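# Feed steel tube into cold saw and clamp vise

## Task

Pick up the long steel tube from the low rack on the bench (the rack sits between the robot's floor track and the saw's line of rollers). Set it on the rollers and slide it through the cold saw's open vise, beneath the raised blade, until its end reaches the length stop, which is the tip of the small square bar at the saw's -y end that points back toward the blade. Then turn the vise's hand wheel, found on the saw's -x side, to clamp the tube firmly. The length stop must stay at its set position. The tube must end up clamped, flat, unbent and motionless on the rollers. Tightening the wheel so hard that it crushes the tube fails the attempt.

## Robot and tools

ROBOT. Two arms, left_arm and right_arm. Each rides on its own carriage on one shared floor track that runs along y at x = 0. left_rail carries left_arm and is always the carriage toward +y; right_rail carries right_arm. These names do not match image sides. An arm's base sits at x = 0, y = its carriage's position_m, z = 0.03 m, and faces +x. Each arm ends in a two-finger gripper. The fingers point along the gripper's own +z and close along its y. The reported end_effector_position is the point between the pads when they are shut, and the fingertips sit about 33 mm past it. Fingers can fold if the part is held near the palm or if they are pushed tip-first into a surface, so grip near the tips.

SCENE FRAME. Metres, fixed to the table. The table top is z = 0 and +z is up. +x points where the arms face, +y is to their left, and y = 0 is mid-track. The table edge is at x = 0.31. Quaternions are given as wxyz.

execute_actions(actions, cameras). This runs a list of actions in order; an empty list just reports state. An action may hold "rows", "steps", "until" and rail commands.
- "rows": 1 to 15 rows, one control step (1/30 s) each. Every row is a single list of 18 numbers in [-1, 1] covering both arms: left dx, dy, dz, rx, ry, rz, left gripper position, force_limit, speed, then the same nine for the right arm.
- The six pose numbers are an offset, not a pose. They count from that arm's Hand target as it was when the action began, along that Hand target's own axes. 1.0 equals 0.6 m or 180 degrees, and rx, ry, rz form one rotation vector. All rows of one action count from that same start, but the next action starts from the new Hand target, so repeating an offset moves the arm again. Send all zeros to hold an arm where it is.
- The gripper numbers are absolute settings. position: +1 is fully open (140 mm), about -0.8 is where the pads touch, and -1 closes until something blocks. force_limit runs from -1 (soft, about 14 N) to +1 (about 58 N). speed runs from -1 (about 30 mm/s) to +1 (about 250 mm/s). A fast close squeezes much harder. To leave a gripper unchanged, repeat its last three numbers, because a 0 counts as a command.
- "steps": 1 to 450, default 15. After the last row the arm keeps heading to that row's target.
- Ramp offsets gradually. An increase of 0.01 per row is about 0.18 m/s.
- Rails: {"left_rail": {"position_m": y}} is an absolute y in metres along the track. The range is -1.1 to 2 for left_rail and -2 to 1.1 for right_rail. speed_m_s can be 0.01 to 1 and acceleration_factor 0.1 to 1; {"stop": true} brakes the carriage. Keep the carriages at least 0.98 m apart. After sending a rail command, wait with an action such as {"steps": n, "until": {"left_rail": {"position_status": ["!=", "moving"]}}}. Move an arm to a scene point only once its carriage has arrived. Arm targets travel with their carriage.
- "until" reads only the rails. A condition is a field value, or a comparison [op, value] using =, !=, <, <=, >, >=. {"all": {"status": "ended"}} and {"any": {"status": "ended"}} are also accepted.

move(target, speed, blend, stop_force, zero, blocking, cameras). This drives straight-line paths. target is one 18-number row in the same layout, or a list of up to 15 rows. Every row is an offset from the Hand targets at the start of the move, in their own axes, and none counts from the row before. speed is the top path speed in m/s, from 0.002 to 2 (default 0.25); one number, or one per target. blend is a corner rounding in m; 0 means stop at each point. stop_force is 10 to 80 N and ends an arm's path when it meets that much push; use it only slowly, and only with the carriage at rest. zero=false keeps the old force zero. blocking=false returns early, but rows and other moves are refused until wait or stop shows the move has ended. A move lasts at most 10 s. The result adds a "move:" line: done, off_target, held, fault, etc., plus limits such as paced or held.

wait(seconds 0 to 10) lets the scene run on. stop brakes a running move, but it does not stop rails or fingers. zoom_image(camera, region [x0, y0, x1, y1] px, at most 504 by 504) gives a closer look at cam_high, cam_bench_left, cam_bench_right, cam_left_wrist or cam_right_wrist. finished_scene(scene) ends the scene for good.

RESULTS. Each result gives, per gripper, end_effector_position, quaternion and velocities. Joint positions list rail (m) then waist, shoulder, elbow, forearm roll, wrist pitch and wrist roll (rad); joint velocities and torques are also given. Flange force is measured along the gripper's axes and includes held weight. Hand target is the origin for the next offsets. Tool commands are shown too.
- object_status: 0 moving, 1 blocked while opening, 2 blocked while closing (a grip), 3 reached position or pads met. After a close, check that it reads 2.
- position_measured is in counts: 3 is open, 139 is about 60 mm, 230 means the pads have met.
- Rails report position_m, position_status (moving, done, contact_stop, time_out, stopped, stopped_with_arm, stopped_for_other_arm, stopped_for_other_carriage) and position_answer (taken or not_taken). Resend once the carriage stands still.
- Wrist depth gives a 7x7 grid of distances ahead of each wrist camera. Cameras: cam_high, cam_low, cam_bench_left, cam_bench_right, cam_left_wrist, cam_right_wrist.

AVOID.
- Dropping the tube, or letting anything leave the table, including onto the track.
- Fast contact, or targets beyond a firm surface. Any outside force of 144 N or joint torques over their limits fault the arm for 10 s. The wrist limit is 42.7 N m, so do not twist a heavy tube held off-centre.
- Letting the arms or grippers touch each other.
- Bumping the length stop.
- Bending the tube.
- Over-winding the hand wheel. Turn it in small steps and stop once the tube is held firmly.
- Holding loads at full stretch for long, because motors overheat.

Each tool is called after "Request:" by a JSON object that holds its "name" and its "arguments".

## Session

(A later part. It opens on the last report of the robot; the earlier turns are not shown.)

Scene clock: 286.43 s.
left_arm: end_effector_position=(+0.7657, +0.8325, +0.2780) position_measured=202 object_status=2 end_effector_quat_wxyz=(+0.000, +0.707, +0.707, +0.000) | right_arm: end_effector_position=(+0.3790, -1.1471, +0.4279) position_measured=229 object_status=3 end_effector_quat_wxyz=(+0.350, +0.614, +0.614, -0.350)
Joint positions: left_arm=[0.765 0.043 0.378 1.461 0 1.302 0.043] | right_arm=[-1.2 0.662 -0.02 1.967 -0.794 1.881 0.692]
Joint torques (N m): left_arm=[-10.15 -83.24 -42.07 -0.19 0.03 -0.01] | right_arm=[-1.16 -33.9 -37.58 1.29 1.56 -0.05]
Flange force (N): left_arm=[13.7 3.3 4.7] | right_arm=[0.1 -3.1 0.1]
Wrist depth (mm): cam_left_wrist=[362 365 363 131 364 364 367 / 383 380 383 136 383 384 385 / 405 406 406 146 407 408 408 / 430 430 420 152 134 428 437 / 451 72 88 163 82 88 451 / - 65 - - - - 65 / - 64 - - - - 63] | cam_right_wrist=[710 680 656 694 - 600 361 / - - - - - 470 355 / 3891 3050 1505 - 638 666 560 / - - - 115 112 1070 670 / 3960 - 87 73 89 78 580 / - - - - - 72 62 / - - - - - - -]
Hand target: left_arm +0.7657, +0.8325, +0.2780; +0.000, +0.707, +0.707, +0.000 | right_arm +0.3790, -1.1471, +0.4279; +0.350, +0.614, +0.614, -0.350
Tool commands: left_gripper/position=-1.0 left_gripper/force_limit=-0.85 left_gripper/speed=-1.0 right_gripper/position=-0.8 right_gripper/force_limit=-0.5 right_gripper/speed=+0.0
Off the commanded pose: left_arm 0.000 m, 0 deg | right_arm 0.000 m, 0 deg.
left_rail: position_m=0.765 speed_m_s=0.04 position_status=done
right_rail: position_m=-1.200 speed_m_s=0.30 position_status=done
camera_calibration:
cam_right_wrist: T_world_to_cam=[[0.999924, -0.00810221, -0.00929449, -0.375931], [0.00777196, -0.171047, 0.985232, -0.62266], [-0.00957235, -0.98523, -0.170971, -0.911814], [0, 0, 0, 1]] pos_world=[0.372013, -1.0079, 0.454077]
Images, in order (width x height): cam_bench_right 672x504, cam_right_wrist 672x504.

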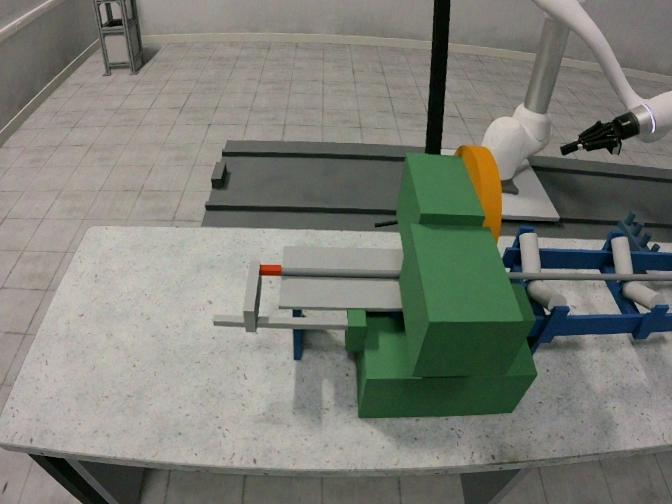

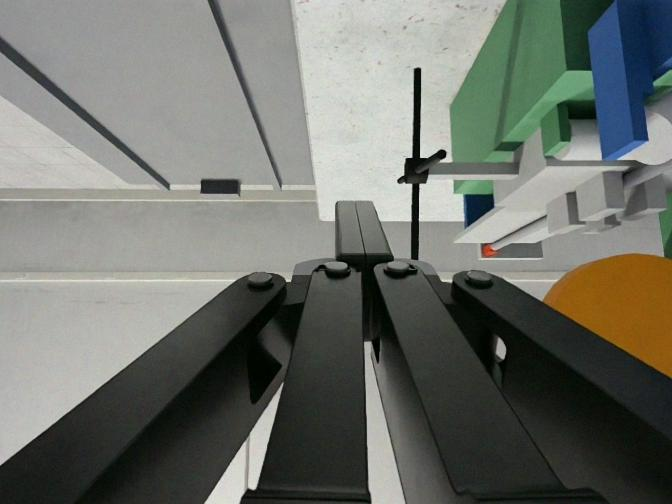

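Request:
{"name": "zoom_image", "arguments": {"camera": "cam_right_wrist", "region": [360, 50, 560, 270]}}

Request:
{"name": "zoom_image", "arguments": {"camera": "cam_right_wrist", "region": [470, 150, 670, 260]}}

Scaled by 2.291 from the camera's 672x504 image, which has a finer 960x720 frame.

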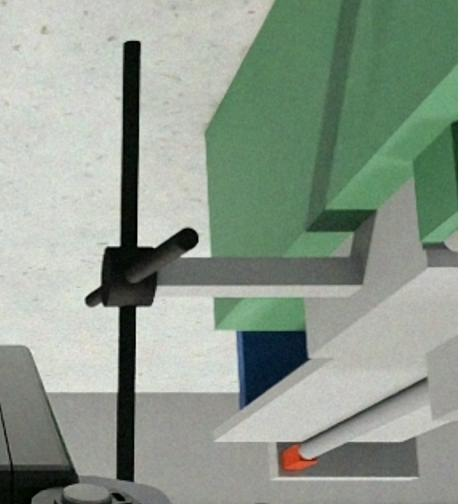

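Scaled by 2.520 from the camera's 672x504 image, which has a finer 960x720 frame.

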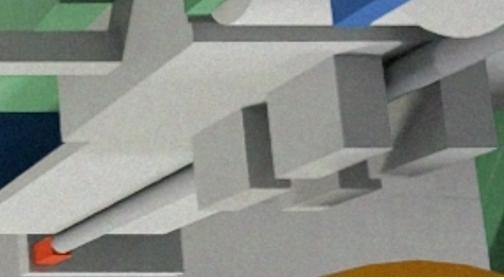

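Request:
{"name": "move", "arguments": {"target": [0,0,0,0,0,0,-1,-0.85,-1,-0.171,0.05,0.0926,0,0.33,0,-1,-0.5,0], "speed": 0.35, "cameras": []}}

Request:
{"name": "execute_actions", "arguments": {"actions": [{"right_rail":{"position_m":-1.3,"speed_m_s":0.3,"acceleration_factor":0.5},"steps":120,"until":{"right_rail":{"position_status":["!=","moving"]}}}], "cameras": ["cam_right_wrist"]}}

Scene clock: 312.23 s.
left_arm: end_effector_position=(+0.7657, +0.8325, +0.2780) position_measured=202 object_status=2 end_effector_quat_wxyz=(+0.000, +0.707, +0.707, +0.000) | right_arm: end_effector_position=(+0.4090, -1.2472, +0.4879) position_measured=231 object_status=3 end_effector_quat_wxyz=(+0.000, +0.707, +0.707, +0.000)
Joint positions: left_arm=[0.765 0.043 0.378 1.461 0 1.302 0.043] | right_arm=[-1.2 -0.199 -0.241 1.747 0 1.634 -0.199]
Joint torques (N m): left_arm=[-10.07 -82.62 -42.22 -0.1 0.05 0.06] | right_arm=[-1.58 -16.41 -43.29 4.7 -0.03 -0.05]
Flange force (N): left_arm=[13.1 1.4 4.0] | right_arm=[4.1 -1.3 1.5]
Wrist depth (mm): cam_left_wrist=[362 363 364 130 366 366 366 / 382 382 384 138 385 385 386 / 405 403 404 146 408 410 407 / 429 431 422 153 134 429 436 / 452 72 88 163 82 88 453 / - 65 - - - - 65 / - 64 - - - - 63] | cam_right_wrist=[525 536 - 566 539 579 364 / 504 567 - 596 600 - 399 / 580 605 583 629 634 456 399 / 639 632 664 115 660 440 371 / - - 86 - 89 78 368 / - - - - - 72 62 / - - - - - - -]
Hand target: left_arm +0.7657, +0.8325, +0.2780; +0.000, +0.707, +0.707, +0.000 | right_arm +0.4090, -1.2472, +0.4879; +0.000, +0.707, +0.707, +0.000
Off the commanded pose: left_arm 0.000 m, 0 deg | right_arm 0.000 m, 0 deg.
left_rail: position_m=0.765 speed_m_s=0.04 position_status=done
right_rail: position_m=-1.200 speed_m_s=0.30 position_status=done
move: done
No camera images: "cameras" was empty.

Scene clock: 313.63 s.
left_arm: end_effector_position=(+0.7657, +0.8325, +0.2780) position_measured=202 object_status=2 end_effector_quat_wxyz=(+0.000, +0.707, +0.707, +0.000) | right_arm: end_effector_position=(+0.4090, -1.3472, +0.4879) position_measured=231 object_status=3 end_effector_quat_wxyz=(+0.000, +0.707, +0.707, +0.000)
Joint positions: left_arm=[0.765 0.043 0.378 1.461 0 1.302 0.043] | right_arm=[-1.3 -0.199 -0.241 1.747 0 1.635 -0.199]
Joint torques (N m): left_arm=[-10.15 -82.92 -42.08 -0.11 0.03 0.05] | right_arm=[-1.22 -16.51 -43.22 4.56 -0.02 -0.04]
Flange force (N): left_arm=[13.4 2.9 4.5] | right_arm=[3.3 -2.0 1.1]
Wrist depth (mm): cam_left_wrist=[363 362 363 130 365 366 367 / 383 383 384 138 386 385 386 / 407 405 406 146 406 409 406 / 431 431 420 153 134 429 440 / 451 72 88 163 82 88 455 / - 65 - 174 - - 65 / - 64 - - - - 63] | cam_right_wrist=[525 534 563 553 - - 355 / 509 569 600 - - - 365 / 580 600 641 - 634 497 344 / 641 634 607 115 115 - 460 / - - 86 - 89 78 432 / - - - - - 72 62 / - - - - - - -]
Hand target: left_arm +0.7657, +0.8325, +0.2780; +0.000, +0.707, +0.707, +0.000 | right_arm +0.4090, -1.3472, +0.4879; +0.000, +0.707, +0.707, +0.000
Tool commands: left_gripper/position=-1.0 left_gripper/force_limit=-0.85 left_gripper/speed=-1.0 right_gripper/position=-1.0 right_gripper/force_limit=-0.5 right_gripper/speed=+0.0
Off the commanded pose: left_arm 0.000 m, 0 deg | right_arm 0.000 m, 0 deg.
left_rail: position_m=0.765 speed_m_s=0.04 position_status=done
right_rail: position_m=-1.300 speed_m_s=0.30 position_status=done
camera_calibration:
cam_right_wrist: T_world_to_cam=[[0.999925, 0.0041675, -0.0114936, -0.389433], [0.00796987, -0.935095, 0.354306, -1.43782], [-0.00927107, -0.354372, -0.935059, 0.124154], [0, 0, 0, 1]] pos_world=[0.402014, -1.29887, 0.621043]
Images, in order (width x height): cam_right_wrist 672x504.

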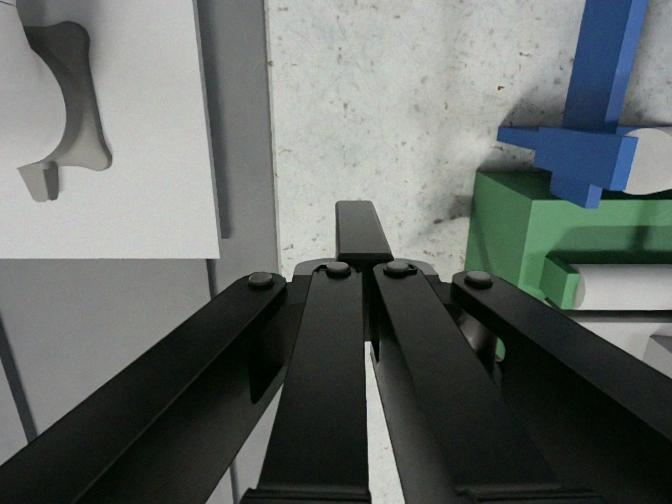

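Request:
{"name": "move", "arguments": {"target": [0,0,0,0,0,0,-1,-0.85,-1,-0.25,0.115,0.013,-0.111,0,0,-1,-0.5,0], "speed": 0.25, "cameras": ["cam_right_wrist"]}}

Scene clock: 318.63 s.
left_arm: end_effector_position=(+0.7657, +0.8325, +0.2780) position_measured=202 object_status=2 end_effector_quat_wxyz=(+0.000, +0.707, +0.707, +0.000) | right_arm: end_effector_position=(+0.4780, -1.4972, +0.4802) position_measured=231 object_status=3 end_effector_quat_wxyz=(+0.123, +0.696, +0.696, +0.123)
Joint positions: left_arm=[0.765 0.043 0.378 1.461 0 1.302 0.043] | right_arm=[-1.3 -0.58 -0.238 1.795 0.196 1.294 -0.606]
Joint torques (N m): left_arm=[-9.94 -82.78 -42.15 -0.1 0.04 0.05] | right_arm=[-1.16 -17.62 -44.23 5.02 -0.79 0.08]
Flange force (N): left_arm=[13.2 2.4 4.5] | right_arm=[3.2 -0.9 1.3]
Wrist depth (mm): cam_left_wrist=[361 364 362 130 366 366 367 / 381 383 383 138 385 385 388 / 405 408 406 146 409 408 411 / 429 430 422 153 134 432 434 / 452 72 88 163 82 88 453 / - 65 - - - - 65 / - 64 - - - - 63] | cam_right_wrist=[478 493 - 552 417 395 502 / - - 570 527 - 457 485 / - 556 588 - 438 446 - / - - 622 115 448 452 359 / - - 86 - 89 89 267 / - - - - - 72 62 / - - - - - - -]
Hand target: left_arm +0.7657, +0.8325, +0.2780; +0.000, +0.707, +0.707, +0.000 | right_arm +0.4780, -1.4972, +0.4801; +0.123, +0.696, +0.696, +0.123
Off the commanded pose: left_arm 0.000 m, 0 deg | right_arm 0.000 m, 0 deg.
left_rail: position_m=0.765 speed_m_s=0.04 position_status=done
right_rail: position_m=-1.300 speed_m_s=0.30 position_status=done
move: done
camera_calibration:
cam_right_wrist: T_world_to_cam=[[0.943664, 0.00423257, 0.330878, -0.595242], [-0.113548, -0.935064, 0.3358, -1.50888], [0.310813, -0.354453, -0.881906, -0.114242], [0, 0, 0, 1]] pos_world=[0.425886, -1.44887, 0.602883]
Images, in order (width x height): cam_right_wrist 672x504.

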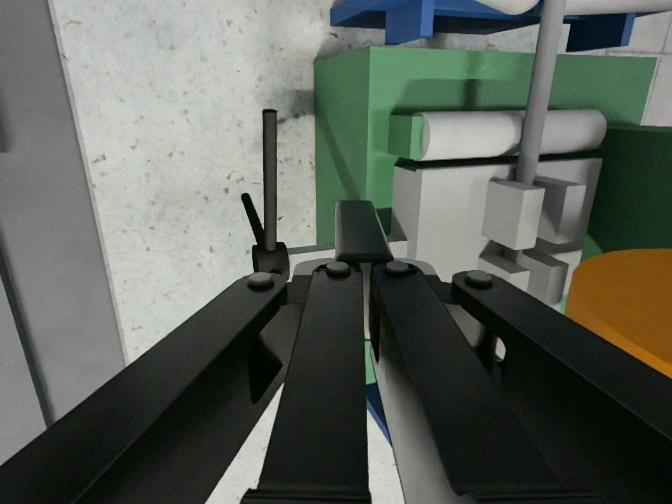

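Request:
{"name": "zoom_image", "arguments": {"camera": "cam_right_wrist", "region": [200, 90, 400, 290]}}

Request:
{"name": "zoom_image", "arguments": {"camera": "cam_right_wrist", "region": [440, 130, 600, 330]}}

Scaled by 2.520 from the camera's 672x504 image, which has a finer 960x720 frame.

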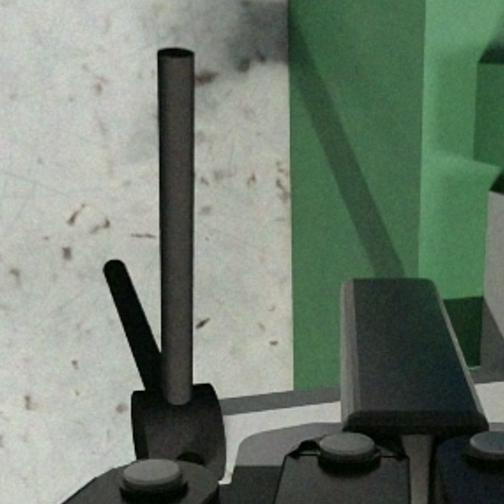

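Scaled by 2.520 from the camera's 672x504 image, which has a finer 960x720 frame.

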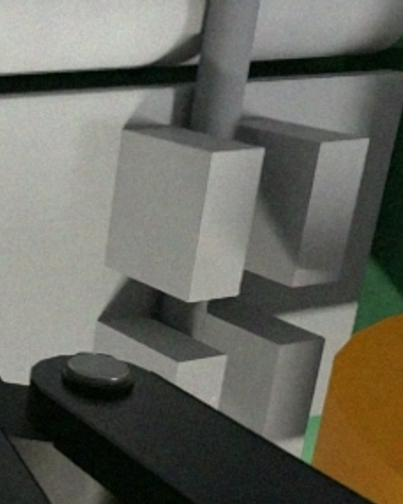

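Request:
{"name": "move", "arguments": {"target": [0,0,0,0,0,0,-1,-0.85,-1,-0.138,-0.0191,0.0818,0,0,0,-1,-0.5,0], "speed": 0.15, "cameras": ["cam_right_wrist","cam_high","cam_bench_right"]}}

Request:
{"name": "zoom_image", "arguments": {"camera": "cam_right_wrist", "region": [200, 0, 400, 200]}}

Scene clock: 357.83 s.
left_arm: end_effector_position=(+0.7657, +0.8325, +0.2780) position_measured=202 object_status=2 end_effector_quat_wxyz=(+0.000, +0.707, +0.707, +0.000) | right_arm: end_effector_position=(+0.4840, -1.5799, +0.4301) position_measured=231 object_status=3 end_effector_quat_wxyz=(+0.123, +0.696, +0.696, +0.123)
Joint positions: left_arm=[0.765 0.043 0.378 1.461 0 1.302 0.043] | right_arm=[-1.3 -0.722 -0.152 1.817 0.243 1.219 -0.776]
Joint torques (N m): left_arm=[-10.02 -83.14 -42.13 -0.12 0.01 0.04] | right_arm=[-0.87 -26.57 -44.08 5.01 -0.66 -0.01]
Flange force (N): left_arm=[13.4 2.0 3.8] | right_arm=[3.7 -1.4 0.4]
Wrist depth (mm): cam_left_wrist=[363 363 362 131 363 366 366 / 381 383 382 138 383 385 386 / 403 405 405 146 409 409 410 / 431 431 422 153 134 427 435 / 451 72 88 163 82 88 454 / - 65 - - - - 65 / - 64 - - - - 63] | cam_right_wrist=[- 465 - - 335 350 397 / - - 513 - 354 363 357 / 491 - 327 347 372 383 376 / - - - 122 394 400 390 / 537 - 86 - 89 89 2303 / - - - - - 72 62 / - - - - - - -]
Hand target: left_arm +0.7657, +0.8325, +0.2780; +0.000, +0.707, +0.707, +0.000 | right_arm +0.4840, -1.5799, +0.4301; +0.123, +0.696, +0.696, +0.123
Off the commanded pose: left_arm 0.000 m, 0 deg | right_arm 0.000 m, 0 deg.
left_rail: position_m=0.765 speed_m_s=0.04 position_status=done
right_rail: position_m=-1.300 speed_m_s=0.30 position_status=done
move: done
camera_calibration:
cam_right_wrist: T_world_to_cam=[[0.943689, 0.00416886, 0.330807, -0.584046], [-0.113553, -0.935094, 0.335716, -1.5687], [0.310735, -0.354375, -0.881965, -0.189419], [0, 0, 0, 1]] pos_world=[0.431886, -1.53157, 0.552783]
Images, in order (width x height): cam_high 672x504, cam_bench_right 672x504, cam_right_wrist 672x504.

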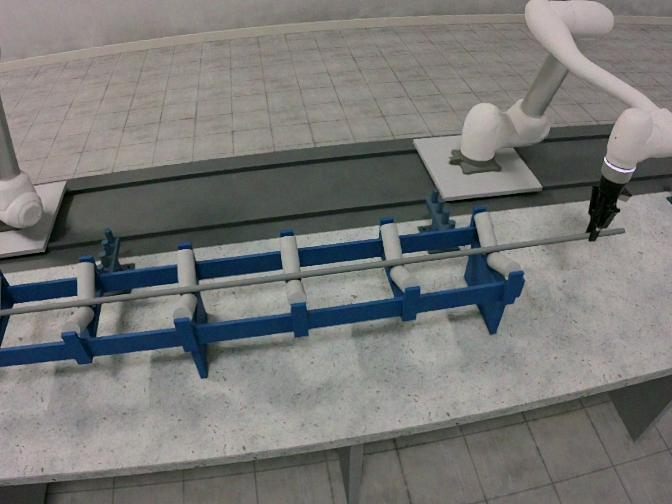

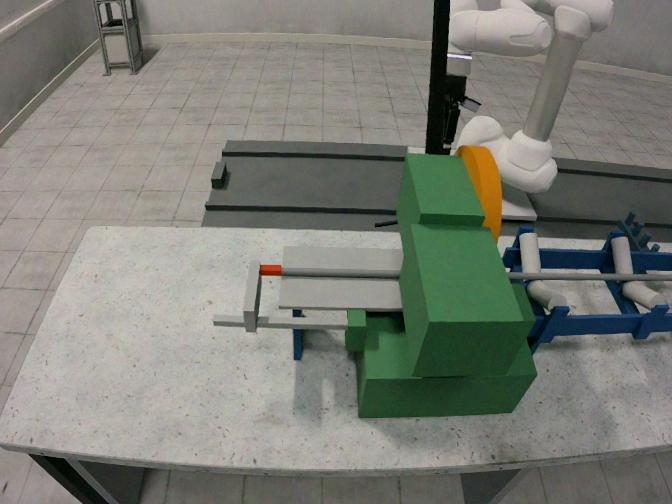

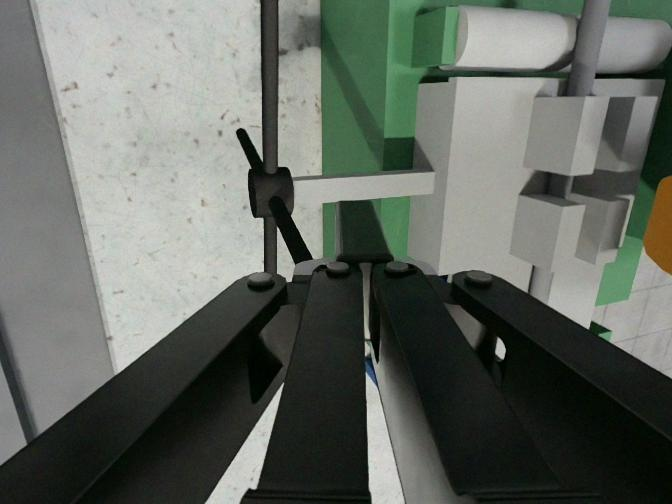

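Scaled by 2.520 from the camera's 672x504 image, which has a finer 960x720 frame.

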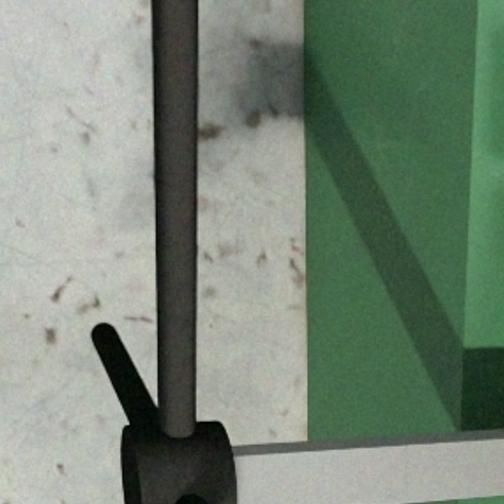

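Request:
{"name": "move", "arguments": {"target": [0,0,0,0,0,0,-1,-0.85,-1,0,-0.0502,0.1379,0,0,0,-1,-0.5,0], "speed": 0.12, "cameras": ["cam_right_wrist"]}}

Request:
{"name": "move", "arguments": {"target": [0,0,0,0,0,0,-1,-0.85,-1,-0.21,0,0,0,0,0,-1,-0.5,0], "speed": 0.06, "stop_force": 35, "cameras": ["cam_right_wrist"]}}

Scene clock: 372.27 s.
left_arm: end_effector_position=(+0.7657, +0.8325, +0.2780) position_measured=202 object_status=2 end_effector_quat_wxyz=(+0.000, +0.707, +0.707, +0.000) | right_arm: end_effector_position=(+0.4840, -1.5800, +0.3421) position_measured=231 object_status=3 end_effector_quat_wxyz=(+0.123, +0.696, +0.696, +0.123)
Joint positions: left_arm=[0.765 0.043 0.378 1.461 0 1.302 0.043] | right_arm=[-1.3 -0.722 -0.125 1.955 0.262 1.06 -0.821]
Joint torques (N m): left_arm=[-10.06 -82.83 -41.95 -0.14 0.05 -0.03] | right_arm=[-0.96 -27.83 -42.78 4.78 -0.65 0.02]
Flange force (N): left_arm=[13.4 2.9 4.5] | right_arm=[3.1 -1.1 0.3]
Wrist depth (mm): cam_left_wrist=[362 363 362 131 364 365 367 / 385 382 385 138 386 386 386 / 405 403 406 146 407 411 408 / 431 428 420 153 134 431 435 / 455 72 88 164 82 88 452 / - 65 - - - - 65 / - 64 - - - - 63] | cam_right_wrist=[- - - 417 - 265 272 / 394 394 437 430 333 279 284 / 401 - 354 415 327 289 301 / - - 476 122 278 311 310 / - - 86 - 89 89 346 / - - - - - 72 62 / - - - - - - -]
Hand target: left_arm +0.7657, +0.8325, +0.2780; +0.000, +0.707, +0.707, +0.000 | right_arm +0.4840, -1.5800, +0.3421; +0.123, +0.696, +0.696, +0.123
Off the commanded pose: left_arm 0.000 m, 0 deg | right_arm 0.000 m, 0 deg.
left_rail: position_m=0.765 speed_m_s=0.04 position_status=done
right_rail: position_m=-1.300 speed_m_s=0.30 position_status=done
move: done
camera_calibration:
cam_right_wrist: T_world_to_cam=[[0.94366, 0.00420167, 0.33089, -0.55491], [-0.11355, -0.935098, 0.335706, -1.53926], [0.310825, -0.354364, -0.881938, -0.267103], [0, 0, 0, 1]] pos_world=[0.431886, -1.53167, 0.464783]
Images, in order (width x height): cam_right_wrist 672x504.

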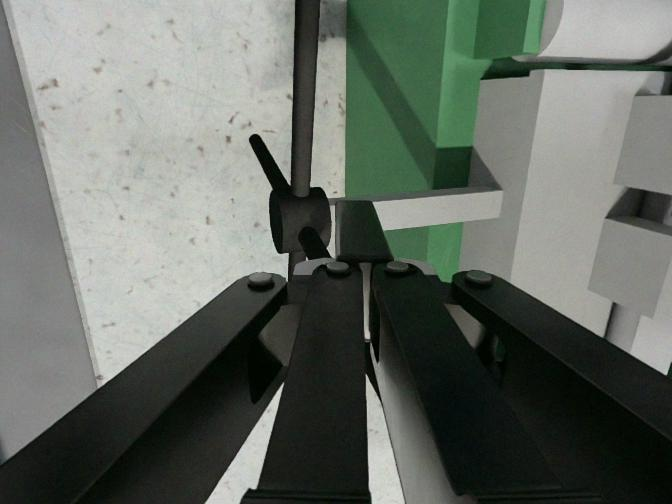

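Scene clock: 375.20 s.
left_arm: end_effector_position=(+0.7657, +0.8325, +0.2780) position_measured=202 object_status=2 end_effector_quat_wxyz=(+0.000, +0.707, +0.707, +0.000) | right_arm: end_effector_position=(+0.4840, -1.7060, +0.3421) position_measured=231 object_status=3 end_effector_quat_wxyz=(+0.123, +0.696, +0.696, +0.123)
Joint positions: left_arm=[0.765 0.043 0.378 1.461 0 1.302 0.043] | right_arm=[-1.3 -0.894 0.015 1.824 0.304 1.098 -1.006]
Joint torques (N m): left_arm=[-10.03 -82.62 -42.02 -0.1 0.04 0.07] | right_arm=[-2.09 -41.18 -43.02 4.53 -1.35 -0.01]
Flange force (N): left_arm=[13.0 2.7 4.5] | right_arm=[5.7 -0.4 -1.6]
Wrist depth (mm): cam_left_wrist=[361 363 363 131 364 365 367 / 383 382 384 138 384 385 385 / 405 406 405 146 408 407 407 / 431 428 421 153 134 428 435 / - 72 88 163 82 88 82 / - 65 - - - - 65 / - 64 - - - - 63] | cam_right_wrist=[362 391 - 211 252 257 266 / - 407 - 200 322 281 279 / - 421 463 192 - 337 311 / 427 - 492 122 101 312 333 / - - 87 - 89 89 359 / - - - - - 72 62 / - - - - - - -]
Hand target: left_arm +0.7657, +0.8325, +0.2780; +0.000, +0.707, +0.707, +0.000 | right_arm +0.4840, -1.7060, +0.3421; +0.123, +0.696, +0.696, +0.123
Off the commanded pose: left_arm 0.000 m, 0 deg | right_arm 0.000 m, 0 deg.
left_rail: position_m=0.765 speed_m_s=0.04 position_status=done
right_rail: position_m=-1.300 speed_m_s=0.30 position_status=done
move: done
camera_calibration:
cam_right_wrist: T_world_to_cam=[[0.94366, 0.00420167, 0.33089, -0.554381], [-0.11355, -0.935098, 0.335706, -1.65708], [0.310825, -0.354364, -0.881938, -0.311752], [0, 0, 0, 1]] pos_world=[0.431886, -1.65767, 0.464783]
Images, in order (width x height): cam_right_wrist 672x504.

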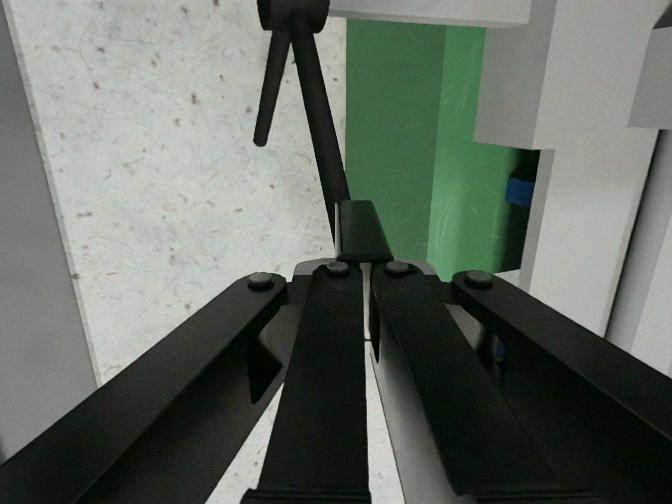

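Request:
{"name": "move", "arguments": {"target": [[0,0,0,0,0,0,-1,-0.85,-1,0.02,0,0,0,0,0,-1,-0.5,0],[0,0,0,0,0,0,-1,-0.85,-1,0.02,0.0428,-0.1175,0,0,0,-1,-0.5,0],[0,0,0,0,0,0,-1,-0.85,-1,0.375,0.0428,-0.1175,0,0,0,-1,-0.5,0],[0,0,0,0,0,0,-1,-0.85,-1,0.375,-0.0047,-0.0017,0,0,0,-1,-0.5,0]], "speed": [0.1,0.15,0.2,0.1], "blend": [0.005,0.02,0.02,0], "cameras": ["cam_right_wrist"]}}

Request:
{"name": "move", "arguments": {"target": [0,0,0,0,0,0,-1,-0.85,-1,-0.375,0,0,0,0,0,-1,-0.5,0], "speed": 0.06, "stop_force": 35, "cameras": ["cam_right_wrist"]}}

Scene clock: 384.73 s.
left_arm: end_effector_position=(+0.7657, +0.8325, +0.2780) position_measured=202 object_status=2 end_effector_quat_wxyz=(+0.000, +0.707, +0.707, +0.000) | right_arm: end_effector_position=(+0.4810, -1.4810, +0.3421) position_measured=231 object_status=3 end_effector_quat_wxyz=(+0.123, +0.696, +0.696, +0.123)
Joint positions: left_arm=[0.765 0.043 0.378 1.461 0 1.302 0.043] | right_arm=[-1.3 -0.542 -0.219 2.031 0.206 1.038 -0.621]
Joint torques (N m): left_arm=[-10.19 -82.76 -42.13 -0.1 0.02 0.05] | right_arm=[-1.07 -18.29 -42.96 4.8 -0.64 -0.04]
Flange force (N): left_arm=[13.2 2.5 4.4] | right_arm=[4.2 -1.5 -0.4]
Wrist depth (mm): cam_left_wrist=[363 363 366 131 364 367 366 / 383 382 385 138 386 386 385 / 406 406 407 146 408 407 411 / 430 432 422 153 134 432 436 / 454 72 88 163 82 88 454 / - 65 - - - - 65 / - 64 - - - - 63] | cam_right_wrist=[- - - 451 449 287 579 / 384 - - 471 - 333 376 / - - 463 - - 289 310 / - 435 - 115 344 312 318 / - - 86 - 89 89 325 / - - - - - 72 62 / - - - - - - -]
Hand target: left_arm +0.7657, +0.8325, +0.2780; +0.000, +0.707, +0.707, +0.000 | right_arm +0.4810, -1.4810, +0.3420; +0.123, +0.696, +0.696, +0.123
Off the commanded pose: left_arm 0.000 m, 0 deg | right_arm 0.000 m, 0 deg.
left_rail: position_m=0.765 speed_m_s=0.04 position_status=done
right_rail: position_m=-1.300 speed_m_s=0.30 position_status=done
move: done
camera_calibration:
cam_right_wrist: T_world_to_cam=[[0.94366, 0.00420167, 0.33089, -0.552495], [-0.11355, -0.935098, 0.335706, -1.44702], [0.310825, -0.354364, -0.881938, -0.231088], [0, 0, 0, 1]] pos_world=[0.428886, -1.43267, 0.464783]
Images, in order (width x height): cam_right_wrist 672x504.

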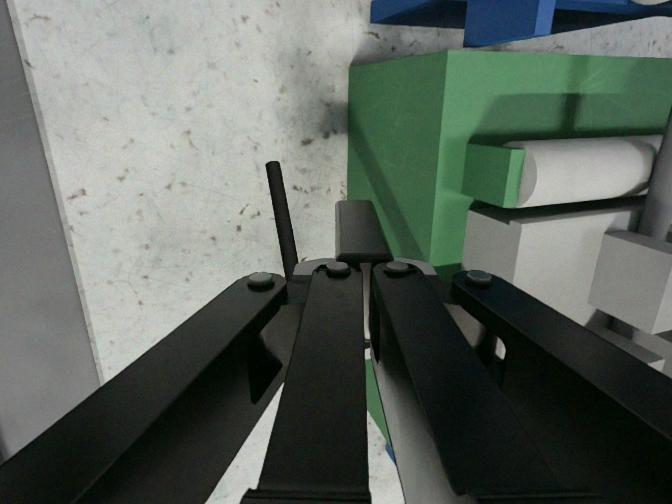

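Scene clock: 389.33 s.
left_arm: end_effector_position=(+0.7657, +0.8325, +0.2780) position_measured=202 object_status=2 end_effector_quat_wxyz=(+0.000, +0.707, +0.707, +0.000) | right_arm: end_effector_position=(+0.4810, -1.7060, +0.3420) position_measured=231 object_status=3 end_effector_quat_wxyz=(+0.123, +0.696, +0.696, +0.123)
Joint positions: left_arm=[0.765 0.043 0.378 1.461 0 1.302 0.043] | right_arm=[-1.3 -0.899 0.012 1.827 0.305 1.099 -1.01]
Joint torques (N m): left_arm=[-10 -83.09 -42.14 -0.11 0.09 0.01] | right_arm=[-1.67 -40.69 -42.74 4.6 -1.21 -0.02]
Flange force (N): left_arm=[13.2 3.7 5.4] | right_arm=[5.5 -0.9 -1.5]
Wrist depth (mm): cam_left_wrist=[362 362 364 131 364 365 368 / 383 382 383 138 383 384 387 / 403 406 406 146 410 408 413 / 431 425 423 153 134 428 436 / 452 72 87 163 82 88 454 / - 65 - - - - 65 / - 64 - - - - 63] | cam_right_wrist=[- - - 207 258 258 268 / - 406 434 200 319 277 284 / - - 459 194 - 297 307 / - 447 465 122 115 319 332 / - - 87 - 89 89 352 / - - - - - 72 62 / - - - - - - -]
Hand target: left_arm +0.7657, +0.8325, +0.2780; +0.000, +0.707, +0.707, +0.000 | right_arm +0.4810, -1.7060, +0.3420; +0.123, +0.696, +0.696, +0.123
Off the commanded pose: left_arm 0.000 m, 0 deg | right_arm 0.000 m, 0 deg.
left_rail: position_m=0.765 speed_m_s=0.04 position_status=done
right_rail: position_m=-1.300 speed_m_s=0.30 position_status=done
move: done
camera_calibration:
cam_right_wrist: T_world_to_cam=[[0.94366, 0.00420167, 0.33089, -0.55155], [-0.11355, -0.935098, 0.335706, -1.65742], [0.310825, -0.354364, -0.881938, -0.31082], [0, 0, 0, 1]] pos_world=[0.428886, -1.65767, 0.464783]
Images, in order (width x height): cam_right_wrist 672x504.

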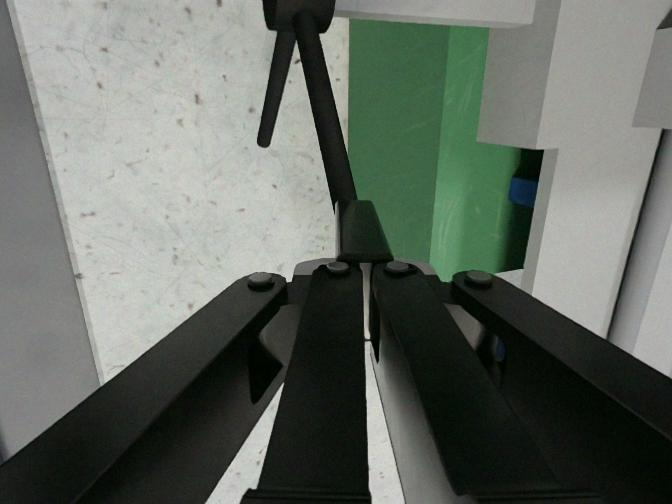

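Request:
{"name": "move", "arguments": {"target": [[0,0,0,0,0,0,-1,-0.85,-1,0.02,0,0,0,0,0,-1,-0.5,0],[0,0,0,0,0,0,-1,-0.85,-1,0.02,0.0428,-0.1175,0,0,0,-1,-0.5,0],[0,0,0,0,0,0,-1,-0.85,-1,0.375,0.0428,-0.1175,0,0,0,-1,-0.5,0],[0,0,0,0,0,0,-1,-0.85,-1,0.375,0,0,0,0,0,-1,-0.5,0]], "speed": [0.1,0.15,0.2,0.1], "blend": [0.005,0.02,0.02,0], "cameras": []}}

Request:
{"name": "move", "arguments": {"target": [0,0,0,0,0,0,-1,-0.85,-1,-0.375,0,0,0,0,0,-1,-0.5,0], "speed": 0.06, "stop_force": 35, "cameras": ["cam_right_wrist"]}}

Scene clock: 397.43 s.
left_arm: end_effector_position=(+0.7657, +0.8325, +0.2780) position_measured=202 object_status=2 end_effector_quat_wxyz=(+0.000, +0.707, +0.707, +0.000) | right_arm: end_effector_position=(+0.4810, -1.4810, +0.3421) position_measured=231 object_status=3 end_effector_quat_wxyz=(+0.123, +0.696, +0.696, +0.123)
Joint positions: left_arm=[0.765 0.043 0.378 1.461 0 1.302 0.043] | right_arm=[-1.3 -0.542 -0.219 2.031 0.206 1.038 -0.621]
Joint torques (N m): left_arm=[-10.03 -83.05 -42.27 -0.11 0 0.02] | right_arm=[-1 -18.4 -43.41 4.78 -0.85 -0.04]
Flange force (N): left_arm=[13.2 2.7 4.7] | right_arm=[3.0 -1.3 0.8]
Wrist depth (mm): cam_left_wrist=[363 362 364 131 364 365 367 / 383 385 383 138 383 385 386 / 405 403 405 146 410 409 410 / 430 428 422 153 134 427 435 / 453 72 88 163 82 88 452 / - 65 - 175 - - 65 / - 64 - - - - 63] | cam_right_wrist=[- 398 414 456 454 275 335 / 388 - - 464 - - 366 / - - 459 - 342 294 312 / 441 471 470 115 346 312 317 / - - 87 - 89 89 322 / - - - - - 72 62 / - - - - - - -]
Hand target: left_arm +0.7657, +0.8325, +0.2780; +0.000, +0.707, +0.707, +0.000 | right_arm +0.4810, -1.4810, +0.3420; +0.123, +0.696, +0.696, +0.123
Off the commanded pose: left_arm 0.000 m, 0 deg | right_arm 0.000 m, 0 deg.
left_rail: position_m=0.765 speed_m_s=0.04 position_status=done
right_rail: position_m=-1.300 speed_m_s=0.30 position_status=done
move: done
No camera images: "cameras" was empty.

Scene clock: 402.03 s.
left_arm: end_effector_position=(+0.7657, +0.8325, +0.2780) position_measured=202 object_status=2 end_effector_quat_wxyz=(+0.000, +0.707, +0.707, +0.000) | right_arm: end_effector_position=(+0.4810, -1.7060, +0.3420) position_measured=231 object_status=3 end_effector_quat_wxyz=(+0.123, +0.696, +0.696, +0.123)
Joint positions: left_arm=[0.765 0.043 0.378 1.461 0 1.302 0.043] | right_arm=[-1.3 -0.899 0.012 1.827 0.305 1.099 -1.01]
Joint torques (N m): left_arm=[-9.83 -82.83 -42.15 -0.11 0.05 0.02] | right_arm=[-1.84 -40.49 -42.71 4.57 -1.21 -0.01]
Flange force (N): left_arm=[13.1 2.2 4.3] | right_arm=[5.9 -0.9 -1.7]
Wrist depth (mm): cam_left_wrist=[362 362 365 131 364 366 366 / 381 382 383 138 385 385 387 / 405 407 406 146 409 409 411 / 431 426 421 153 134 430 436 / 449 72 88 163 82 88 456 / - 65 - 175 - - 65 / - 64 - - - - 63] | cam_right_wrist=[382 - 248 229 256 257 268 / - - - 203 362 279 282 / - 443 - 190 - 296 309 / - 469 480 115 115 317 329 / - - 86 - 89 89 358 / - - - - - 72 62 / - - - - - - -]
Hand target: left_arm +0.7657, +0.8325, +0.2780; +0.000, +0.707, +0.707, +0.000 | right_arm +0.4810, -1.7060, +0.3420; +0.123, +0.696, +0.696, +0.123
Off the commanded pose: left_arm 0.000 m, 0 deg | right_arm 0.000 m, 0 deg.
left_rail: position_m=0.765 speed_m_s=0.04 position_status=done
right_rail: position_m=-1.300 speed_m_s=0.30 position_status=done
move: done
camera_calibration:
cam_right_wrist: T_world_to_cam=[[0.94366, 0.00420167, 0.33089, -0.55155], [-0.11355, -0.935098, 0.335706, -1.65742], [0.310825, -0.354364, -0.881938, -0.31082], [0, 0, 0, 1]] pos_world=[0.428886, -1.65767, 0.464783]
Images, in order (width x height): cam_right_wrist 672x504.

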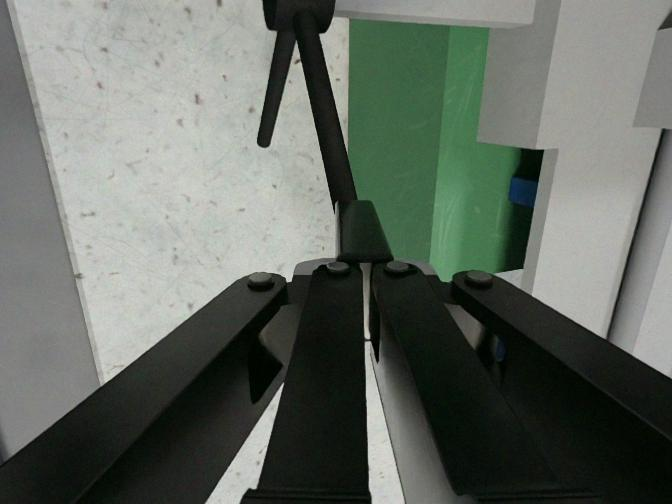

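Request:
{"name": "move", "arguments": {"target": [[0,0,0,0,0,0,-1,-0.85,-1,0.02,0,0,0,0,0,-1,-0.5,0],[0,0,0,0,0,0,-1,-0.85,-1,0.02,0.0428,-0.1175,0,0,0,-1,-0.5,0],[0,0,0,0,0,0,-1,-0.85,-1,0.375,0.0428,-0.1175,0,0,0,-1,-0.5,0],[0,0,0,0,0,0,-1,-0.85,-1,0.375,0,0,0,0,0,-1,-0.5,0]], "speed": [0.1,0.15,0.2,0.1], "blend": [0.005,0.02,0.02,0], "cameras": ["cam_right_wrist"]}}

Request:
{"name": "move", "arguments": {"target": [0,0,0,0,0,0,-1,-0.85,-1,-0.375,0,0,0,0,0,-1,-0.5,0], "speed": 0.06, "stop_force": 35, "cameras": ["cam_right_wrist"]}}

Scene clock: 411.70 s.
left_arm: end_effector_position=(+0.7657, +0.8325, +0.2780) position_measured=202 object_status=2 end_effector_quat_wxyz=(+0.000, +0.707, +0.707, +0.000) | right_arm: end_effector_position=(+0.4810, -1.4810, +0.3421) position_measured=231 object_status=3 end_effector_quat_wxyz=(+0.123, +0.696, +0.696, +0.123)
Joint positions: left_arm=[0.765 0.043 0.378 1.461 0 1.302 0.043] | right_arm=[-1.3 -0.542 -0.219 2.031 0.206 1.038 -0.621]
Joint torques (N m): left_arm=[-10.36 -82.74 -42.22 -0.11 0.05 0.02] | right_arm=[-1.02 -18.33 -43.33 4.78 -0.79 -0.02]
Flange force (N): left_arm=[13.5 2.5 4.8] | right_arm=[3.8 -1.8 0.2]
Wrist depth (mm): cam_left_wrist=[360 365 363 131 365 366 366 / 380 381 384 138 384 386 386 / 403 405 407 146 407 411 409 / 428 430 420 153 134 431 436 / - 72 88 163 82 88 451 / - 65 - - - - 65 / - 64 - - - - 63] | cam_right_wrist=[- 385 418 434 377 275 374 / 384 - 415 461 354 - - / - 423 - - 348 291 313 / - 462 476 115 116 313 317 / - - 86 - 89 89 321 / - - - - - 72 62 / - - - - - - -]
Hand target: left_arm +0.7657, +0.8325, +0.2780; +0.000, +0.707, +0.707, +0.000 | right_arm +0.4810, -1.4810, +0.3420; +0.123, +0.696, +0.696, +0.123
Off the commanded pose: left_arm 0.000 m, 0 deg | right_arm 0.000 m, 0 deg.
left_rail: position_m=0.765 speed_m_s=0.04 position_status=done
right_rail: position_m=-1.300 speed_m_s=0.30 position_status=done
move: done
camera_calibration:
cam_right_wrist: T_world_to_cam=[[0.94366, 0.00420167, 0.33089, -0.552495], [-0.11355, -0.935098, 0.335706, -1.44702], [0.310825, -0.354364, -0.881938, -0.231088], [0, 0, 0, 1]] pos_world=[0.428886, -1.43267, 0.464783]
Images, in order (width x height): cam_right_wrist 672x504.

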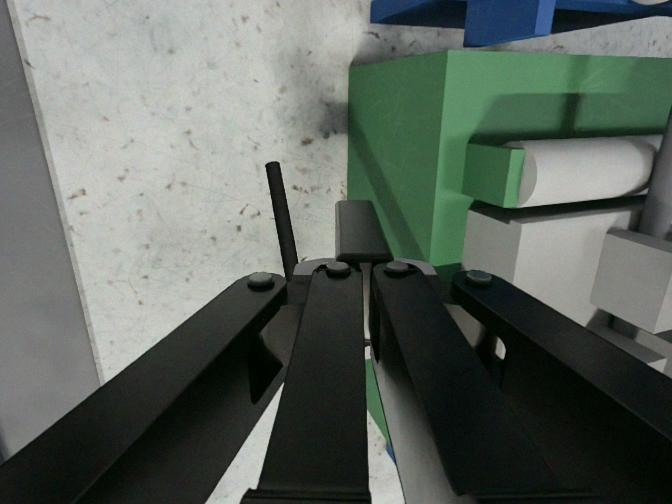

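Scene clock: 416.30 s.
left_arm: end_effector_position=(+0.7657, +0.8325, +0.2780) position_measured=202 object_status=2 end_effector_quat_wxyz=(+0.000, +0.707, +0.707, +0.000) | right_arm: end_effector_position=(+0.4810, -1.7060, +0.3420) position_measured=231 object_status=3 end_effector_quat_wxyz=(+0.123, +0.696, +0.696, +0.123)
Joint positions: left_arm=[0.765 0.043 0.378 1.461 0 1.302 0.043] | right_arm=[-1.3 -0.899 0.012 1.827 0.305 1.099 -1.01]
Joint torques (N m): left_arm=[-10.25 -82.74 -41.98 -0.14 -0.01 0.08] | right_arm=[-1.73 -40.73 -42.8 4.61 -1.24 -0.01]
Flange force (N): left_arm=[13.4 2.2 3.7] | right_arm=[5.7 -1.0 -1.7]
Wrist depth (mm): cam_left_wrist=[364 363 363 130 367 367 366 / 380 384 381 138 383 371 387 / 403 404 404 146 407 408 409 / 431 432 423 153 134 428 434 / 451 72 88 163 82 88 453 / - 65 - 174 - - 65 / - 64 - - - - 63] | cam_right_wrist=[364 - 406 219 298 259 267 / 383 409 428 199 354 277 280 / - 432 471 185 331 297 306 / - - - 115 113 317 333 / - - 86 - 89 89 355 / - - - - - 72 62 / - - - - - - -]
Hand target: left_arm +0.7657, +0.8325, +0.2780; +0.000, +0.707, +0.707, +0.000 | right_arm +0.4810, -1.7060, +0.3420; +0.123, +0.696, +0.696, +0.123
Off the commanded pose: left_arm 0.000 m, 0 deg | right_arm 0.000 m, 0 deg.
left_rail: position_m=0.765 speed_m_s=0.04 position_status=done
right_rail: position_m=-1.300 speed_m_s=0.30 position_status=done
move: done
camera_calibration:
cam_right_wrist: T_world_to_cam=[[0.94366, 0.00420167, 0.33089, -0.55155], [-0.11355, -0.935098, 0.335706, -1.65742], [0.310825, -0.354364, -0.881938, -0.31082], [0, 0, 0, 1]] pos_world=[0.428886, -1.65767, 0.464783]
Images, in order (width x height): cam_right_wrist 672x504.

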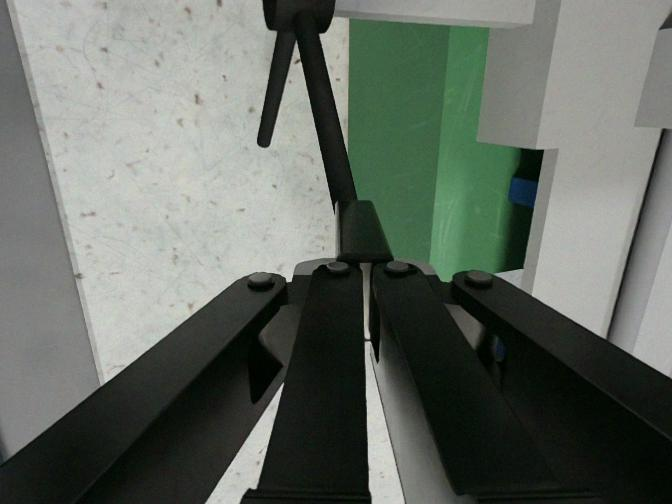

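Request:
{"name": "move", "arguments": {"target": [[0,0,0,0,0,0,-1,-0.85,-1,0.02,0,0,0,0,0,-1,-0.5,0],[0,0,0,0,0,0,-1,-0.85,-1,0.02,0.0428,-0.1175,0,0,0,-1,-0.5,0],[0,0,0,0,0,0,-1,-0.85,-1,0.375,0.0428,-0.1175,0,0,0,-1,-0.5,0],[0,0,0,0,0,0,-1,-0.85,-1,0.375,0,0,0,0,0,-1,-0.5,0]], "speed": [0.1,0.15,0.2,0.1], "blend": [0.005,0.02,0.02,0], "cameras": ["cam_right_wrist"]}}

Request:
{"name": "zoom_image", "arguments": {"camera": "cam_right_wrist", "region": [552, 160, 672, 400]}}

Request:
{"name": "move", "arguments": {"target": [0,0,0,0,0,0,-1,-0.85,-1,-0.375,0,0,0,0,0,-1,-0.5,0], "speed": 0.06, "stop_force": 35, "cameras": ["cam_right_wrist"]}}

Scene clock: 425.33 s.
left_arm: end_effector_position=(+0.7657, +0.8325, +0.2780) position_measured=202 object_status=2 end_effector_quat_wxyz=(+0.000, +0.707, +0.707, +0.000) | right_arm: end_effector_position=(+0.4810, -1.4810, +0.3421) position_measured=231 object_status=3 end_effector_quat_wxyz=(+0.123, +0.696, +0.696, +0.123)
Joint positions: left_arm=[0.765 0.043 0.378 1.461 0 1.302 0.043] | right_arm=[-1.3 -0.542 -0.219 2.031 0.206 1.038 -0.621]
Joint torques (N m): left_arm=[-10.03 -82.83 -42.1 -0.1 -0.01 0.06] | right_arm=[-1.12 -18.21 -43.47 4.82 -0.64 0.01]
Flange force (N): left_arm=[13.0 2.5 4.3] | right_arm=[4.1 -2.0 0.1]
Wrist depth (mm): cam_left_wrist=[362 362 364 130 366 365 366 / 383 383 383 138 388 386 389 / 404 405 406 146 407 409 409 / 430 429 422 153 134 431 435 / 452 72 88 163 82 88 450 / - 65 - 174 - - 65 / - 64 - - - - 63] | cam_right_wrist=[- - - - 443 279 330 / - 406 - - - 377 359 / - 427 - - - 297 312 / - - 320 115 112 311 318 / - - 86 - 89 89 322 / - - - - - 72 62 / - - - - - - -]
Hand target: left_arm +0.7657, +0.8325, +0.2780; +0.000, +0.707, +0.707, +0.000 | right_arm +0.4810, -1.4810, +0.3420; +0.123, +0.696, +0.696, +0.123
Off the commanded pose: left_arm 0.000 m, 0 deg | right_arm 0.000 m, 0 deg.
left_rail: position_m=0.765 speed_m_s=0.04 position_status=done
right_rail: position_m=-1.300 speed_m_s=0.30 position_status=done
move: done
camera_calibration:
cam_right_wrist: T_world_to_cam=[[0.94366, 0.00420167, 0.33089, -0.552495], [-0.11355, -0.935098, 0.335706, -1.44702], [0.310825, -0.354364, -0.881938, -0.231088], [0, 0, 0, 1]] pos_world=[0.428886, -1.43267, 0.464783]
Images, in order (width x height): cam_right_wrist 672x504.

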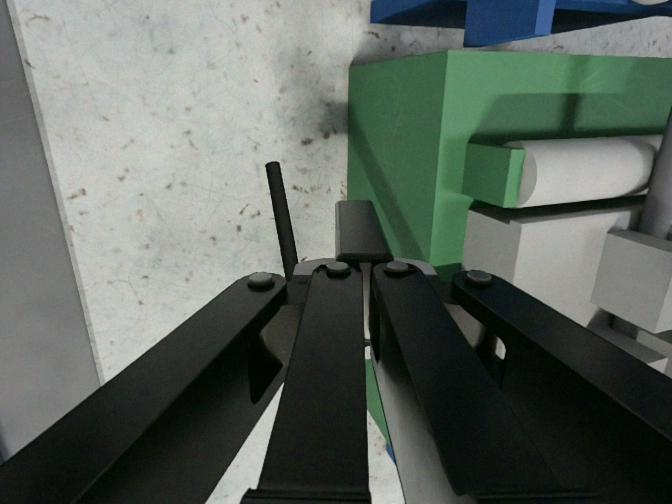

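Scaled by 2.100 from the camera's 672x504 image, which has a finer 960x720 frame.

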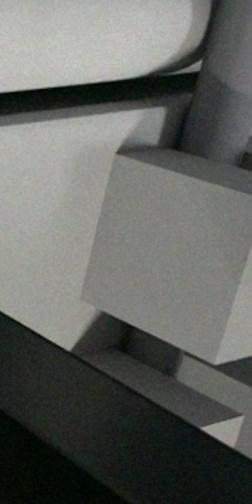

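Scene clock: 429.93 s.
left_arm: end_effector_position=(+0.7657, +0.8325, +0.2780) position_measured=202 object_status=2 end_effector_quat_wxyz=(+0.000, +0.707, +0.707, +0.000) | right_arm: end_effector_position=(+0.4810, -1.7060, +0.3420) position_measured=231 object_status=3 end_effector_quat_wxyz=(+0.123, +0.696, +0.696, +0.123)
Joint positions: left_arm=[0.765 0.043 0.378 1.461 0 1.302 0.043] | right_arm=[-1.3 -0.899 0.012 1.827 0.305 1.099 -1.01]
Joint torques (N m): left_arm=[-9.91 -83.21 -42.23 -0.14 0.01 0.05] | right_arm=[-1.73 -40.65 -42.86 4.59 -1.2 -0.05]
Flange force (N): left_arm=[13.0 2.9 4.7] | right_arm=[5.5 -0.9 -1.3]
Wrist depth (mm): cam_left_wrist=[365 363 364 131 364 366 367 / 379 383 383 138 386 386 386 / 413 406 406 146 410 409 411 / 429 428 420 153 134 430 433 / 454 72 88 163 82 88 453 / - 65 - - - - 65 / - 64 - - - - 63] | cam_right_wrist=[361 393 403 390 253 259 267 / - 410 437 412 - 279 286 / - 440 466 193 342 335 309 / - 463 481 122 342 319 331 / - - 86 - 89 89 356 / - - - - - 72 62 / - - - - - - -]
Hand target: left_arm +0.7657, +0.8325, +0.2780; +0.000, +0.707, +0.707, +0.000 | right_arm +0.4810, -1.7060, +0.3420; +0.123, +0.696, +0.696, +0.123
Off the commanded pose: left_arm 0.000 m, 0 deg | right_arm 0.000 m, 0 deg.
left_rail: position_m=0.765 speed_m_s=0.04 position_status=done
right_rail: position_m=-1.300 speed_m_s=0.30 position_status=done
move: done
camera_calibration:
cam_right_wrist: T_world_to_cam=[[0.94366, 0.00420167, 0.33089, -0.55155], [-0.11355, -0.935098, 0.335706, -1.65742], [0.310825, -0.354364, -0.881938, -0.31082], [0, 0, 0, 1]] pos_world=[0.428886, -1.65767, 0.464783]
Images, in order (width x height): cam_right_wrist 672x504.

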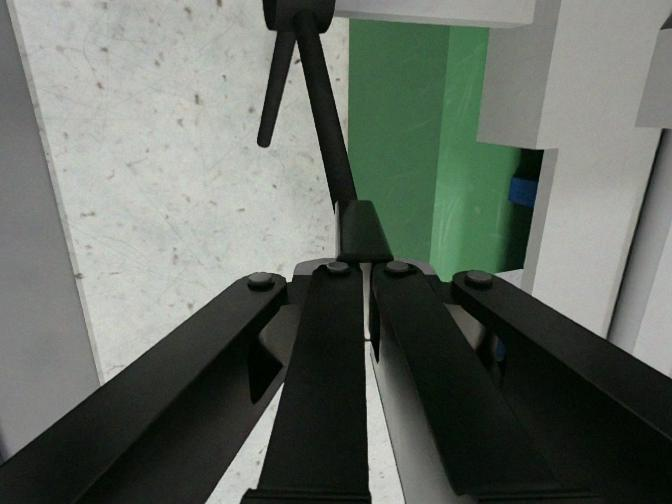

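Request:
{"name": "move", "arguments": {"target": [[0,0,0,0,0,0,-1,-0.85,-1,0.02,0,0,0,0,0,-1,-0.5,0],[0,0,0,0,0,0,-1,-0.85,-1,0.02,0.0428,-0.1175,0,0,0,-1,-0.5,0],[0,0,0,0,0,0,-1,-0.85,-1,0.375,0.0428,-0.1175,0,0,0,-1,-0.5,0],[0,0,0,0,0,0,-1,-0.85,-1,0.375,0,0,0,0,0,-1,-0.5,0]], "speed": [0.1,0.15,0.2,0.1], "blend": [0.005,0.02,0.02,0], "cameras": []}}

Request:
{"name": "move", "arguments": {"target": [0,0,0,0,0,0,-1,-0.85,-1,-0.375,0,0,0,0,0,-1,-0.5,0], "speed": 0.06, "stop_force": 35, "cameras": ["cam_right_wrist"]}}

Scene clock: 437.63 s.
left_arm: end_effector_position=(+0.7657, +0.8325, +0.2780) position_measured=202 object_status=2 end_effector_quat_wxyz=(+0.000, +0.707, +0.707, +0.000) | right_arm: end_effector_position=(+0.4810, -1.4810, +0.3421) position_measured=231 object_status=3 end_effector_quat_wxyz=(+0.123, +0.696, +0.696, +0.123)
Joint positions: left_arm=[0.765 0.043 0.378 1.461 0 1.302 0.043] | right_arm=[-1.3 -0.542 -0.219 2.031 0.206 1.038 -0.621]
Joint torques (N m): left_arm=[-10.03 -83 -42 -0.11 0.02 0.03] | right_arm=[-1.11 -18.24 -43.23 4.78 -0.69 -0.02]
Flange force (N): left_arm=[13.2 3.0 4.4] | right_arm=[4.2 -2.0 0.2]
Wrist depth (mm): cam_left_wrist=[364 363 364 131 364 367 367 / 381 384 382 138 385 385 385 / 405 405 404 146 406 407 411 / 427 428 423 153 134 429 434 / 454 72 88 163 82 88 451 / - 65 - - - - 65 / - 64 - - - - 63] | cam_right_wrist=[379 - - - 388 276 347 / - - - - 319 329 - / 414 - 453 504 - 292 312 / - - - 115 342 314 319 / - - 86 - 89 89 324 / - - - - - 72 62 / - - - - - - -]
Hand target: left_arm +0.7657, +0.8325, +0.2780; +0.000, +0.707, +0.707, +0.000 | right_arm +0.4810, -1.4810, +0.3420; +0.123, +0.696, +0.696, +0.123
Off the commanded pose: left_arm 0.000 m, 0 deg | right_arm 0.000 m, 0 deg.
left_rail: position_m=0.765 speed_m_s=0.04 position_status=done
right_rail: position_m=-1.300 speed_m_s=0.30 position_status=done
move: done
No camera images: "cameras" was empty.

Scene clock: 441.20 s.
left_arm: end_effector_position=(+0.7657, +0.8325, +0.2780) position_measured=202 object_status=2 end_effector_quat_wxyz=(+0.000, +0.707, +0.707, +0.000) | right_arm: end_effector_position=(+0.4809, -1.6225, +0.3421) position_measured=231 object_status=3 end_effector_quat_wxyz=(+0.123, +0.696, +0.696, +0.123)
Joint positions: left_arm=[0.765 0.043 0.378 1.461 0 1.302 0.043] | right_arm=[-1.3 -0.791 -0.084 1.919 0.28 1.073 -0.897]
Joint torques (N m): left_arm=[-10.15 -82.72 -42.02 -0.12 0.05 0.09] | right_arm=[-10.31 -25.21 -47.4 0.89 -7.07 0.02]
Flange force (N): left_arm=[13.2 2.6 4.2] | right_arm=[25.2 -2.7 -7.9]
Wrist depth (mm): cam_left_wrist=[364 361 363 131 365 366 370 / 381 383 384 137 385 386 387 / 404 404 401 146 407 409 408 / 432 431 419 153 134 426 437 / 453 72 88 163 82 88 453 / - 65 - - - - 65 / - 64 - - - - 63] | cam_right_wrist=[- 383 404 388 342 261 269 / - - - 234 - 281 283 / - 440 461 238 334 294 299 / - 454 - 122 343 313 324 / - - 86 78 89 89 349 / - - - - - 72 62 / - - - - - - -]
Hand target: left_arm +0.7657, +0.8325, +0.2780; +0.000, +0.707, +0.707, +0.000 | right_arm +0.4809, -1.6225, +0.3421; +0.123, +0.696, +0.696, +0.123 (not the last commanded pose)
Off the commanded pose: left_arm 0.000 m, 0 deg | right_arm 0.083 m, 0 deg.
left_rail: position_m=0.765 speed_m_s=0.04 position_status=done
right_rail: position_m=-1.300 speed_m_s=0.30 position_status=done
move: contact (right_arm)
camera_calibration:
cam_right_wrist: T_world_to_cam=[[0.943672, 0.00412178, 0.330856, -0.552016], [-0.11368, -0.935016, 0.335889, -1.57924], [0.31074, -0.35458, -0.88188, -0.28156], [0, 0, 0, 1]] pos_world=[0.428886, -1.57417, 0.464784]
Images, in order (width x height): cam_right_wrist 672x504.

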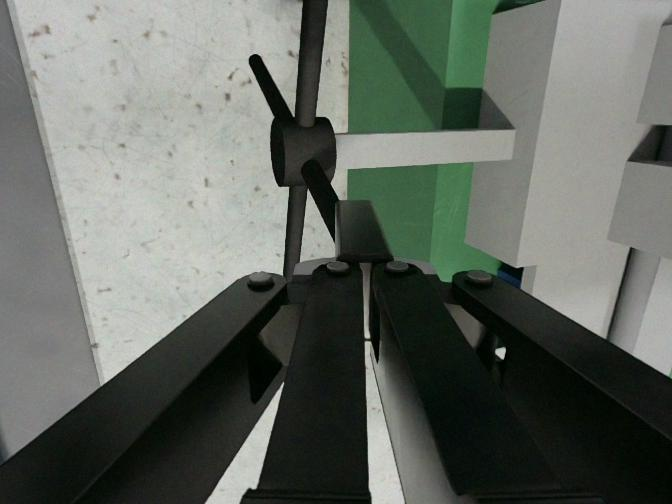

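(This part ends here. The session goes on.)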